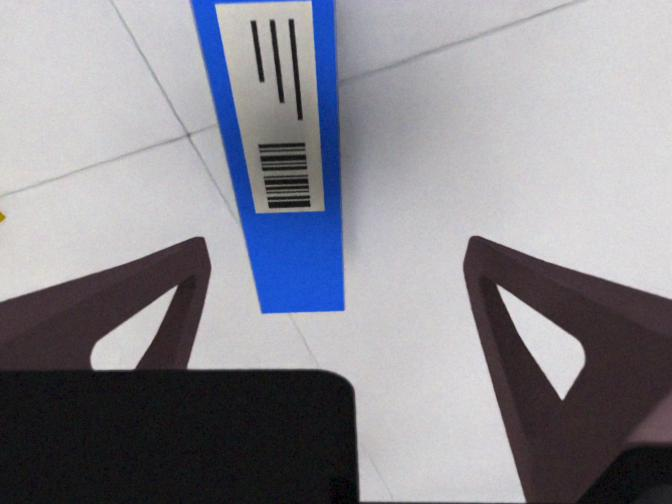

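>>> move:
  arm1: {"target":[-1.845,0.0,0.757,0,-0.604,0.797,0],"speed":0.2}
  arm4: {"target":[1.960,0.012,0.757,0,-0.605,0.797,0],"speed":0.2}
  arm3: {"target":[-0.199,-0.309,0.757,0,0.978,0.209,0],"speed":0.2}
  arm6: {"target":[0.72,0,0.8,0,0.775,0.631,0],"speed":0.35}
  cameras: []

>>> move:
  arm1: {"joints":{"gripper_m":0.03}}
  arm4: {"joints":{"gripper_m":0.03}}
  arm3: {"joints":{"gripper_m":0.03}}
  arm6: {"target":[0.72,0,0.756,0,0.775,0.631,0],"speed":0.1}
  cameras: ["arm1_cam_wrist","arm4_cam_wrist","arm3_cam_wrist"]

Scene clock: 294.73 s.
Joint torques (N m): arm1=[1.73 -19.78 7.94 0.68 -0.03 -0.08] | arm2=[0.15 -12.63 7.91 0.7 0.09 0.08] | arm3=[-1.85 -25.23 9.47 0.55 -0.32 -0.21] | arm4=[1.61 -17.9 9.84 0.77 -0.01 0.12] | arm5=[-0.03 -9 6.84 -0.03 -0.03 0.08] | arm6=[-1.03 -15.62 11.25 -0.16 -0.02 -0.02] | arm7=[-0.85 -8.88 9.18 -0.32 0.04 0.21] | arm8=[2.14 -10.75 9.39 -0.54 -0.03 -0.09]
Heat: arm1: hottest joint3_rad 38 °C; arm2: hottest joint3_rad 39 °C; arm3: hottest joint3_rad 34 °C; arm4: hottest joint3_rad 47 °C; arm5: hottest joint3_rad 38 °C; arm6: hottest joint3_rad 37 °C; arm7: hottest joint3_rad 43 °C; arm8: hottest joint3_rad 39 °C.
move: arm1 off_target; arm3 off_target; arm4 off_target; arm6 off_target
Joint velocities: within noise
arm1.joint_positions: joint1_rad=+1.517 joint2_rad=+2.257 joint3_rad=+1.924 joint4_rad=-1.221 joint5_rad=-0.005 joint6_rad=-0.189 gripper_m=+0.09214
arm1.joint_status: not commanded
arm1.hand: x=-1.8396 y=-0.0025 z=+0.7701 quat_wxyz=(-0.005, +0.598, -0.801, -0.001) (m; scene frame)
arm1.hand_target: x=-1.8451 y=-0.0002 z=+0.7572 quat_wxyz=(+0.000, +0.604, -0.797, +0.000) (m; scene frame)
arm1.hand_status: off_target (0.014 m and 1.0 deg from the pose sent, 0.109 m and 1.2 deg at the start)
arm2, arm5, arm7, arm8: as last shown
arm3.joint_positions: joint1_rad=+0.179 joint2_rad=+2.337 joint3_rad=+2.062 joint4_rad=-1.311 joint5_rad=-0.003 joint6_rad=-0.851 gripper_m=+0.09206
arm3.joint_status: not commanded
arm3.hand: x=-0.1977 y=-0.3201 z=+0.7563 quat_wxyz=(+0.004, +0.978, +0.208, +0.009) (m; scene frame)
arm3.hand_target: x=-0.1988 y=-0.3091 z=+0.7570 quat_wxyz=(+0.000, +0.978, +0.209, +0.000) (m; scene frame)
arm3.hand_status: off_target (0.011 m and 1.1 deg from the pose sent, 0.105 m and 1.9 deg at the start)
arm4.joint_positions: joint1_rad=+0.197 joint2_rad=+2.231 joint3_rad=+1.932 joint4_rad=-1.245 joint5_rad=+0.005 joint6_rad=-0.146 gripper_m=+0.09212
arm4.joint_status: not commanded
arm4.hand: x=+1.9674 y=+0.0080 z=+0.7740 quat_wxyz=(-0.005, +0.603, -0.798, -0.004) (m; scene frame)
arm4.hand_target: x=+1.9597 y=+0.0115 z=+0.7572 quat_wxyz=(+0.000, +0.605, -0.796, +0.000) (m; scene frame)
arm4.hand_status: off_target (0.019 m and 0.8 deg from the pose sent, 0.119 m and 1.2 deg at the start)
arm6.joint_positions: joint1_rad=-1.151 joint2_rad=+2.187 joint3_rad=+1.687 joint4_rad=-1.102 joint5_rad=+0.001 joint6_rad=-0.007 gripper_m=+0.05973
arm6.joint_status: not commanded
arm6.hand: x=+0.7269 y=+0.0171 z=+0.7885 quat_wxyz=(+0.010, -0.771, -0.636, -0.012) (m; scene frame)
arm6.hand_target: x=+0.7201 y=+0.0007 z=+0.8004 quat_wxyz=(+0.000, -0.775, -0.631, +0.000) (m; scene frame)
arm6.hand_status: off_target (0.022 m and 2.0 deg from the pose sent, 0.291 m and 1.0 deg at the start)
pictures: none
No camera images: "cameras" was empty.

Scene clock: 295.77 s.
Joint torques (N m): arm1=[1.61 -19.55 7.91 0.73 -0.02 -0.05] | arm2=[0.15 -12.63 7.92 0.69 0.09 0.08] | arm3=[-1.96 -25.17 9.44 0.51 -0.31 -0.21] | arm4=[1.32 -17.9 9.84 0.75 -0.01 0.11] | arm5=[-0.44 -8.7 6.83 -0.16 -0.08 0.05] | arm6=[-0.97 -14.92 9.17 0.54 0.03 -0.02] | arm7=[-0.67 -8.88 9.1 -0.35 0.06 0.22] | arm8=[2.2 -10.64 9.36 -0.49 -0.06 -0.1]
Heat: arm1: hottest joint3_rad 38 °C; arm2: hottest joint3_rad 39 °C; arm3: hottest joint2_rad 34 °C; arm4: hottest joint3_rad 47 °C; arm5: hottest joint3_rad 38 °C; arm6: hottest joint3_rad 37 °C; arm7: hottest joint3_rad 43 °C; arm8: hottest joint3_rad 39 °C.
move: arm1 off_target; arm3 off_target; arm4 off_target; arm6 off_target
Joint velocities: within noise
arm1.joint_positions: joint1_rad=+1.517 joint2_rad=+2.257 joint3_rad=+1.924 joint4_rad=-1.221 joint5_rad=-0.005 joint6_rad=-0.189 gripper_m=+0.05988
arm1.joint_status: gripper_m off_target (ended at +0.05992, target +0.03000)
arm1.hand: x=-1.8398 y=-0.0024 z=+0.7701 quat_wxyz=(-0.004, +0.598, -0.801, -0.001) (m; scene frame)
arm1.hand_target: x=-1.8451 y=-0.0002 z=+0.7572 quat_wxyz=(+0.000, +0.604, -0.797, +0.000) (m; scene frame)
arm1.hand_status: not commanded
arm2, arm5, arm7, arm8: as last shown
arm3.joint_positions: joint1_rad=+0.179 joint2_rad=+2.337 joint3_rad=+2.062 joint4_rad=-1.311 joint5_rad=-0.004 joint6_rad=-0.852 gripper_m=+0.05869
arm3.joint_status: gripper_m off_target (ended at +0.05872, target +0.03000)
arm3.hand: x=-0.1979 y=-0.3201 z=+0.7563 quat_wxyz=(+0.004, +0.978, +0.209, +0.008) (m; scene frame)
arm3.hand_target: x=-0.1988 y=-0.3091 z=+0.7570 quat_wxyz=(+0.000, +0.978, +0.209, +0.000) (m; scene frame)
arm3.hand_status: not commanded
arm4.joint_positions: joint1_rad=+0.197 joint2_rad=+2.231 joint3_rad=+1.932 joint4_rad=-1.245 joint5_rad=+0.005 joint6_rad=-0.145 gripper_m=+0.05925
arm4.joint_status: gripper_m off_target (ended at +0.05928, target +0.03000)
arm4.hand: x=+1.9675 y=+0.0081 z=+0.7740 quat_wxyz=(-0.006, +0.603, -0.798, -0.004) (m; scene frame)
arm4.hand_target: x=+1.9597 y=+0.0116 z=+0.7572 quat_wxyz=(+0.000, +0.605, -0.796, +0.000) (m; scene frame)
arm4.hand_status: not commanded
arm6.joint_positions: joint1_rad=-1.152 joint2_rad=+2.233 joint3_rad=+1.687 joint4_rad=-1.043 joint5_rad=+0.000 joint6_rad=-0.007 gripper_m=+0.05973
arm6.joint_status: not commanded
arm6.hand: x=+0.7253 y=+0.0104 z=+0.7607 quat_wxyz=(+0.006, -0.772, -0.636, -0.007) (m; scene frame)
arm6.hand_target: x=+0.7200 y=+0.0005 z=+0.7561 quat_wxyz=(+0.000, -0.776, -0.631, +0.000) (m; scene frame)
arm6.hand_status: off_target (0.013 m and 1.2 deg from the pose sent, 0.037 m and 2.0 deg at the start)
pictures: arm1_cam_wrist, arm3_cam_wrist, arm4_cam_wrist
camera_calibration:
arm1_cam_wrist: T_world_to_cam=[[0.954142, -0.299351, -0.000926656, 1.75644], [-0.245946, -0.785678, 0.567645, -0.886835], [-0.170653, -0.541387, -0.823273, 0.445304], [0, 0, 0, 1]] pos_world=[-1.81801, 0.0701076, 0.871642]
arm3_cam_wrist: T_world_to_cam=[[-0.403395, 0.915025, -0.00144119, 0.213029], [0.735864, 0.325346, 0.593847, -0.193487], [0.543854, 0.238495, -0.804576, 0.916444], [0, 0, 0, 1]] pos_world=[-0.270096, -0.350544, 0.852558]
arm4_cam_wrist: T_world_to_cam=[[0.965508, -0.26009, 0.0121628, -1.9095], [-0.22045, -0.791716, 0.569726, 0.00391301], [-0.13855, -0.552756, -0.821745, 1.03806], [0, 0, 0, 1]] pos_world=[1.98832, 0.0802523, 0.874016]

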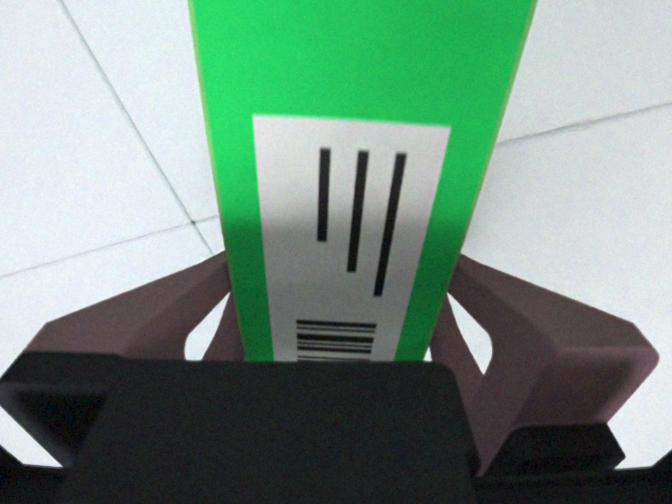

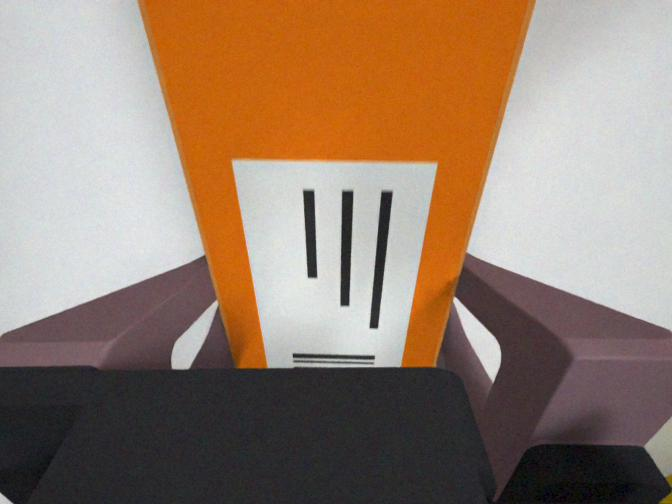

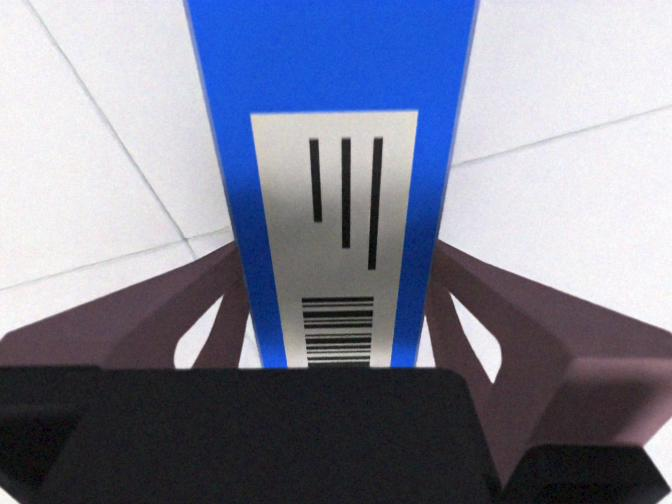

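>>> move:
  arm1: {"target":[-1.971,-0.249,0.97,0,-0.604,0.797,0],"speed":0.35}
  arm4: {"target":[1.863,-0.252,0.97,0,-0.605,0.797,0],"speed":0.35}
  arm3: {"target":[0.069,-0.450,0.97,0,0.978,0.209,0],"speed":0.35}
  arm6: {"joints":{"gripper_m":0.092}}
  cameras: []

>>> move:
  arm6: {"target":[0.72,0,0.9,0,0.775,0.631,0],"speed":0.2}
  arm1: {"joints":{"joint1_rad":-1.541,"joint6_rad":-0.03}}
  arm4: {"joints":{"joint1_rad":-1.885,"joint6_rad":0.024}}
  arm3: {"joints":{"joint1_rad":2.140,"joint6_rad":-0.173}}
  cameras: []

>>> move:
  arm6: {"target":[0.769,0.236,0.97,0,0.775,0.631,0],"speed":0.35}
  arm1: {"target":[-2.41,-1.23,0.86,0,0.823,0.568,0],"speed":0.35}
  arm4: {"target":[2.111,-1.183,0.86,0,0.461,0.887,0],"speed":0.35}
  arm3: {"target":[0.407,-1.288,0.86,0,0.659,0.752,0],"speed":0.35}
  cameras: ["cam_arm1","cam_arm4","cam_arm3"]

Scene clock: 313.30 s.
Joint torques (N m): arm1=[1.67 -8.94 8.01 0.03 -0.03 -0.07] | arm2=[0.15 -12.63 7.92 0.69 0.09 0.08] | arm3=[0.09 -13.27 9.32 -0.31 -0.24 0.06] | arm4=[-1.26 -8.76 9.72 -0.17 -0.04 -0.03] | arm5=[0.21 -8.76 6.82 -0.05 -0.04 0.04] | arm6=[-1.03 -15.38 9.13 0.54 0.03 -0.02] | arm7=[-0.56 -9 9.16 -0.36 0.06 0.21] | arm8=[2.26 -10.58 9.39 -0.43 -0.05 -0.08]
Heat: arm1: hottest joint3_rad 38 °C; arm2: hottest joint3_rad 39 °C; arm3: hottest joint2_rad 36 °C; arm4: hottest joint3_rad 45 °C; arm5: hottest joint3_rad 37 °C; arm6: hottest joint3_rad 38 °C; arm7: hottest joint3_rad 43 °C; arm8: hottest joint3_rad 39 °C.
move: arm1 done; arm3 done; arm4 done; arm6 done
Joint velocities: within noise
arm1.joint_positions: joint1_rad=+1.517 joint2_rad=+1.379 joint3_rad=+1.233 joint4_rad=-1.388 joint5_rad=-0.005 joint6_rad=-0.193 gripper_m=+0.05988
arm1.joint_status: not commanded
arm1.hand: x=-1.9673 y=-0.2456 z=+0.9768 quat_wxyz=(-0.013, +0.600, -0.800, -0.005) (m; scene frame)
arm1.hand_target: x=-1.9710 y=-0.2491 z=+0.9701 quat_wxyz=(+0.000, +0.604, -0.797, +0.000) (m; scene frame)
arm1.hand_status: done (0.008 m and 1.8 deg from the pose sent, 0.343 m and 1.0 deg at the start)
arm2, arm5, arm7, arm8: as last shown
arm3.joint_positions: joint1_rad=+0.179 joint2_rad=+1.400 joint3_rad=+1.256 joint4_rad=-1.425 joint5_rad=-0.006 joint6_rad=-0.852 gripper_m=+0.05869
arm3.joint_status: not commanded
arm3.hand: x=+0.0681 y=-0.4450 z=+0.9652 quat_wxyz=(+0.000, +0.978, +0.209, +0.001) (m; scene frame)
arm3.hand_target: x=+0.0690 y=-0.4500 z=+0.9699 quat_wxyz=(+0.000, +0.978, +0.209, +0.000) (m; scene frame)
arm3.hand_status: done (0.007 m and 0.1 deg from the pose sent, 0.366 m and 1.0 deg at the start)
arm4.joint_positions: joint1_rad=+0.187 joint2_rad=+1.372 joint3_rad=+1.256 joint4_rad=-1.422 joint5_rad=+0.005 joint6_rad=-0.165 gripper_m=+0.05925
arm4.joint_status: not commanded
arm4.hand: x=+1.8594 y=-0.2457 z=+0.9735 quat_wxyz=(-0.008, +0.607, -0.795, -0.005) (m; scene frame)
arm4.hand_target: x=+1.8629 y=-0.2519 z=+0.9700 quat_wxyz=(+0.000, +0.605, -0.797, +0.000) (m; scene frame)
arm4.hand_status: done (0.008 m and 1.2 deg from the pose sent, 0.342 m and 0.8 deg at the start)
arm6.joint_positions: joint1_rad=-1.152 joint2_rad=+2.239 joint3_rad=+1.687 joint4_rad=-1.043 joint5_rad=+0.000 joint6_rad=-0.007 gripper_m=+0.09188
arm6.joint_status: all done
arm6.hand: x=+0.7255 y=+0.0115 z=+0.7568 quat_wxyz=(+0.007, -0.772, -0.636, -0.009) (m; scene frame)
arm6.hand_target: x=+0.7200 y=+0.0005 z=+0.7561 quat_wxyz=(+0.000, -0.776, -0.631, +0.000) (m; scene frame)
arm6.hand_status: not commanded
pictures: none
No camera images: "cameras" was empty.

Scene clock: 315.77 s.
Joint torques (N m): arm1=[0.67 -9.99 8.01 -0.02 0.07 0.06] | arm2=[0.09 -12.63 7.92 0.7 0.09 0.07] | arm3=[0.26 -13.22 9.31 -0.24 -0.12 0.13] | arm4=[-0.91 -8.64 9.76 -0.12 -0.05 0.11] | arm5=[-0.85 -8.64 6.89 -0.21 -0.04 0.06] | arm6=[-1.03 -16.97 11.66 -0.24 0.02 -0.02] | arm7=[-0.73 -8.94 9.16 -0.31 0.06 0.21] | arm8=[2.08 -10.58 9.39 -0.47 -0.05 -0.07]
Heat: arm1: hottest joint3_rad 38 °C; arm2: hottest joint3_rad 39 °C; arm3: hottest joint2_rad 36 °C; arm4: hottest joint3_rad 45 °C; arm5: hottest joint3_rad 37 °C; arm6: hottest joint3_rad 38 °C; arm7: hottest joint3_rad 43 °C; arm8: hottest joint3_rad 39 °C.
move: arm1 done; arm3 done; arm4 done; arm6 off_target
Joint velocities: within noise
arm1.joint_positions: joint1_rad=-1.533 joint2_rad=+1.395 joint3_rad=+1.233 joint4_rad=-1.388 joint5_rad=-0.007 joint6_rad=-0.037 gripper_m=+0.05968
arm1.joint_status: all done
arm1.hand: x=-2.3036 y=-0.9790 z=+0.9773 quat_wxyz=(-0.014, -0.819, -0.573, +0.008) (m; scene frame)
arm1.hand_target: x=-2.3043 y=-0.9722 z=+0.9765 quat_wxyz=(-0.010, -0.823, -0.567, +0.003) (m; scene frame)
arm1.hand_status: not commanded
arm2, arm5, arm7, arm8: as last shown
arm3.joint_positions: joint1_rad=+2.129 joint2_rad=+1.400 joint3_rad=+1.256 joint4_rad=-1.425 joint5_rad=-0.008 joint6_rad=-0.189 gripper_m=+0.05872
arm3.joint_status: all done
arm3.hand: x=+0.4142 y=-1.0152 z=+0.9638 quat_wxyz=(+0.004, +0.657, +0.754, +0.006) (m; scene frame)
arm3.hand_target: x=+0.4184 y=-1.0126 z=+0.9687 quat_wxyz=(+0.004, +0.659, +0.752, +0.005) (m; scene frame)
arm3.hand_status: not commanded
arm4.joint_positions: joint1_rad=-1.877 joint2_rad=+1.372 joint3_rad=+1.256 joint4_rad=-1.422 joint5_rad=+0.006 joint6_rad=+0.017 gripper_m=+0.05928
arm4.joint_status: all done
arm4.hand: x=+1.9304 y=-0.9305 z=+0.9792 quat_wxyz=(-0.010, -0.454, -0.891, +0.017) (m; scene frame)
arm4.hand_target: x=+1.9255 y=-0.9291 z=+0.9760 quat_wxyz=(-0.002, -0.460, -0.888, +0.013) (m; scene frame)
arm4.hand_status: not commanded
arm6.joint_positions: joint1_rad=-1.152 joint2_rad=+2.106 joint3_rad=+1.798 joint4_rad=-1.310 joint5_rad=+0.000 joint6_rad=-0.007 gripper_m=+0.09188
arm6.joint_status: not commanded
arm6.hand: x=+0.7262 y=+0.0149 z=+0.8771 quat_wxyz=(+0.015, -0.771, -0.636, -0.018) (m; scene frame)
arm6.hand_target: x=+0.7201 y=+0.0010 z=+0.9002 quat_wxyz=(+0.000, -0.776, -0.631, +0.000) (m; scene frame)
arm6.hand_status: off_target (0.028 m and 2.8 deg from the pose sent, 0.144 m and 1.5 deg at the start)
pictures: none
No camera images: "cameras" was empty.

Scene clock: 318.00 s.
Joint torques (N m): arm1=[1.44 -19.31 12.44 -0.18 0.19 0.09] | arm2=[0.15 -12.63 7.92 0.7 0.09 0.08] | arm3=[0.56 -23.82 14.22 -0.27 0.03 0.13] | arm4=[-1.67 -18.55 14.95 -0.35 -0.15 0.07] | arm5=[-0.38 -9 6.76 -0.03 -0.09 0.05] | arm6=[-0.97 -9.52 7.99 -0.17 0.03 -0.02] | arm7=[-0.73 -9 9.17 -0.38 0.05 0.21] | arm8=[2.08 -10.52 9.35 -0.46 -0.04 -0.06]
Heat: arm1: hottest joint3_rad 38 °C; arm2: hottest joint3_rad 39 °C; arm3: hottest joint2_rad 36 °C; arm4: hottest joint3_rad 46 °C; arm5: hottest joint3_rad 37 °C; arm6: hottest joint3_rad 38 °C; arm7: hottest joint3_rad 43 °C; arm8: hottest joint3_rad 39 °C.
move: arm1 off_target; arm3 off_target; arm4 off_target; arm6 done
Joint velocities: within noise
arm1.joint_positions: joint1_rad=-1.533 joint2_rad=+2.185 joint3_rad=+1.989 joint4_rad=-1.404 joint5_rad=+0.004 joint6_rad=-0.035 gripper_m=+0.05968
arm1.joint_status: not commanded
arm1.hand: x=-2.4023 y=-1.2191 z=+0.8523 quat_wxyz=(+0.004, -0.820, -0.573, -0.010) (m; scene frame)
arm1.hand_target: x=-2.4099 y=-1.2293 z=+0.8600 quat_wxyz=(+0.000, -0.823, -0.568, +0.000) (m; scene frame)
arm1.hand_status: off_target (0.015 m and 1.4 deg from the pose sent, 0.297 m and 2.0 deg at the start)
arm2, arm5, arm8: as last shown
arm3.joint_positions: joint1_rad=+2.130 joint2_rad=+2.175 joint3_rad=+2.003 joint4_rad=-1.435 joint5_rad=+0.001 joint6_rad=-0.187 gripper_m=+0.05872
arm3.joint_status: not commanded
arm3.hand: x=+0.4003 y=-1.2715 z=+0.8403 quat_wxyz=(-0.011, +0.657, +0.753, +0.018) (m; scene frame)
arm3.hand_target: x=+0.4073 y=-1.2868 z=+0.8601 quat_wxyz=(+0.001, +0.659, +0.752, +0.000) (m; scene frame)
arm3.hand_status: off_target (0.027 m and 2.5 deg from the pose sent, 0.292 m and 0.9 deg at the start)
arm4.joint_positions: joint1_rad=-1.877 joint2_rad=+2.284 joint3_rad=+2.229 joint4_rad=-1.530 joint5_rad=-0.013 joint6_rad=+0.017 gripper_m=+0.05928
arm4.joint_status: not commanded
arm4.hand: x=+2.1108 y=-1.1677 z=+0.8594 quat_wxyz=(+0.007, -0.454, -0.891, -0.002) (m; scene frame)
arm4.hand_target: x=+2.1105 y=-1.1823 z=+0.8599 quat_wxyz=(-0.001, -0.461, -0.887, +0.000) (m; scene frame)
arm4.hand_status: off_target (0.015 m and 1.2 deg from the pose sent, 0.332 m and 2.5 deg at the start)
arm6.joint_positions: joint1_rad=-1.152 joint2_rad=+1.451 joint3_rad=+1.121 joint4_rad=-1.252 joint5_rad=+0.000 joint6_rad=-0.006 gripper_m=+0.09188
arm6.joint_status: not commanded
arm6.hand: x=+0.7704 y=+0.2339 z=+0.9621 quat_wxyz=(+0.004, -0.772, -0.636, -0.004) (m; scene frame)
arm6.hand_target: x=+0.7690 y=+0.2359 z=+0.9699 quat_wxyz=(+0.000, -0.776, -0.631, +0.000) (m; scene frame)
arm6.hand_status: done (0.008 m and 0.9 deg from the pose sent, 0.244 m and 2.8 deg at the start)
arm7.joint_positions: joint1_rad=-1.034 joint2_rad=+1.402 joint3_rad=+1.177 joint4_rad=-1.390 joint5_rad=-0.002 joint6_rad=+0.413 gripper_m=+0.09210
arm7.joint_status: not commanded
arm7.hand: x=-0.4635 y=+0.2296 z=+0.9827 quat_wxyz=(+0.018, -0.864, -0.503, -0.014) (m; scene frame)
arm7.hand_target: x=-0.4648 y=+0.2344 z=+0.9774 quat_wxyz=(+0.029, -0.867, -0.497, -0.021) (m; scene frame)
arm7.hand_status: not commanded
pictures: cam_arm1, cam_arm3, cam_arm4

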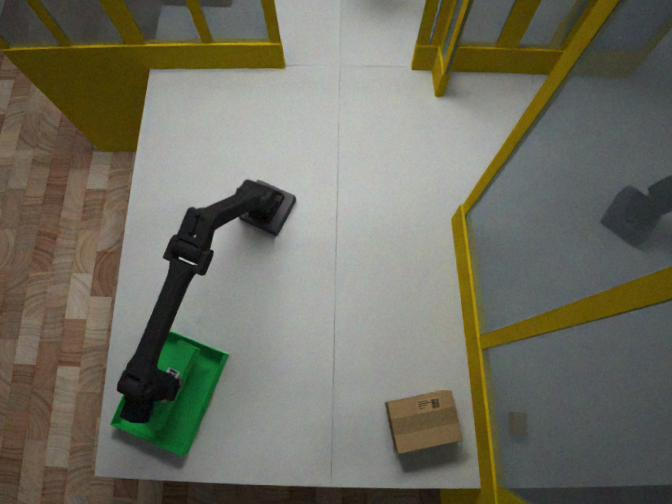

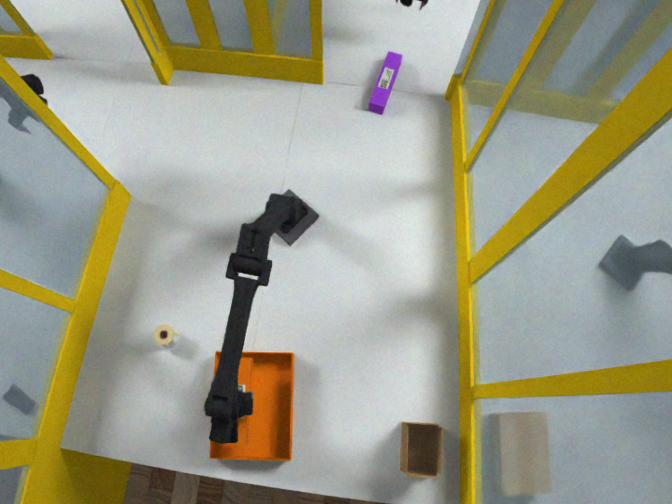

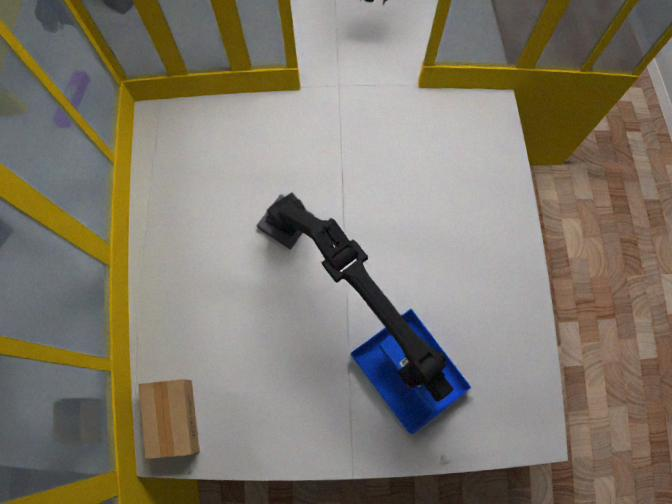

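>>> zoom_image:
  camera: "cam_arm3"
  region: [180, 330, 320, 480]

>>> zoom_image:
  camera: "cam_arm1"
  region: [90, 320, 240, 470]

>>> zoom_image:
  camera: "cam_arm4"
  region: [335, 300, 485, 450]

Scaled by 3.360.

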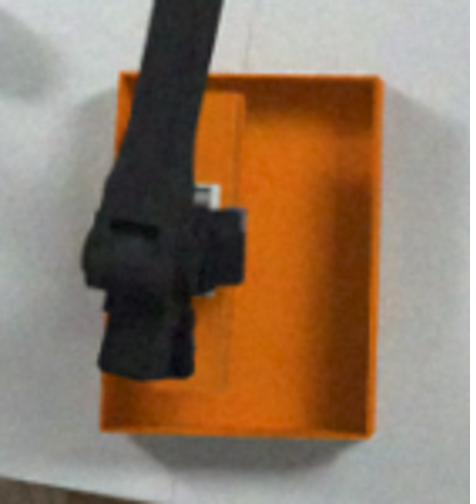

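Scaled by 3.360.

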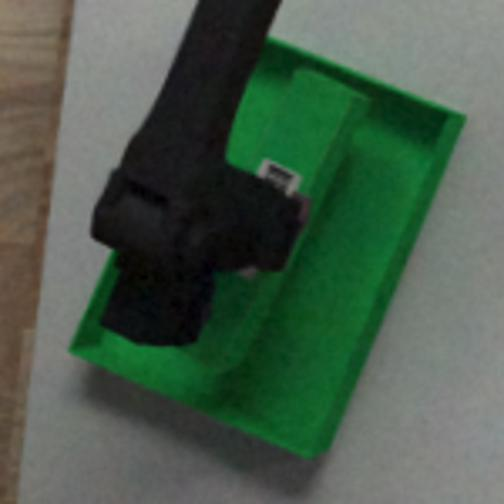

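Scaled by 3.360.

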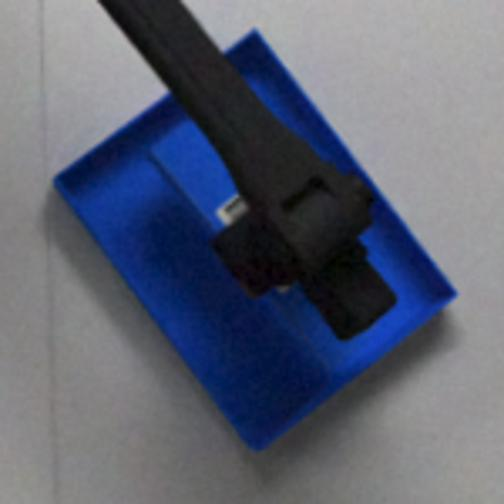

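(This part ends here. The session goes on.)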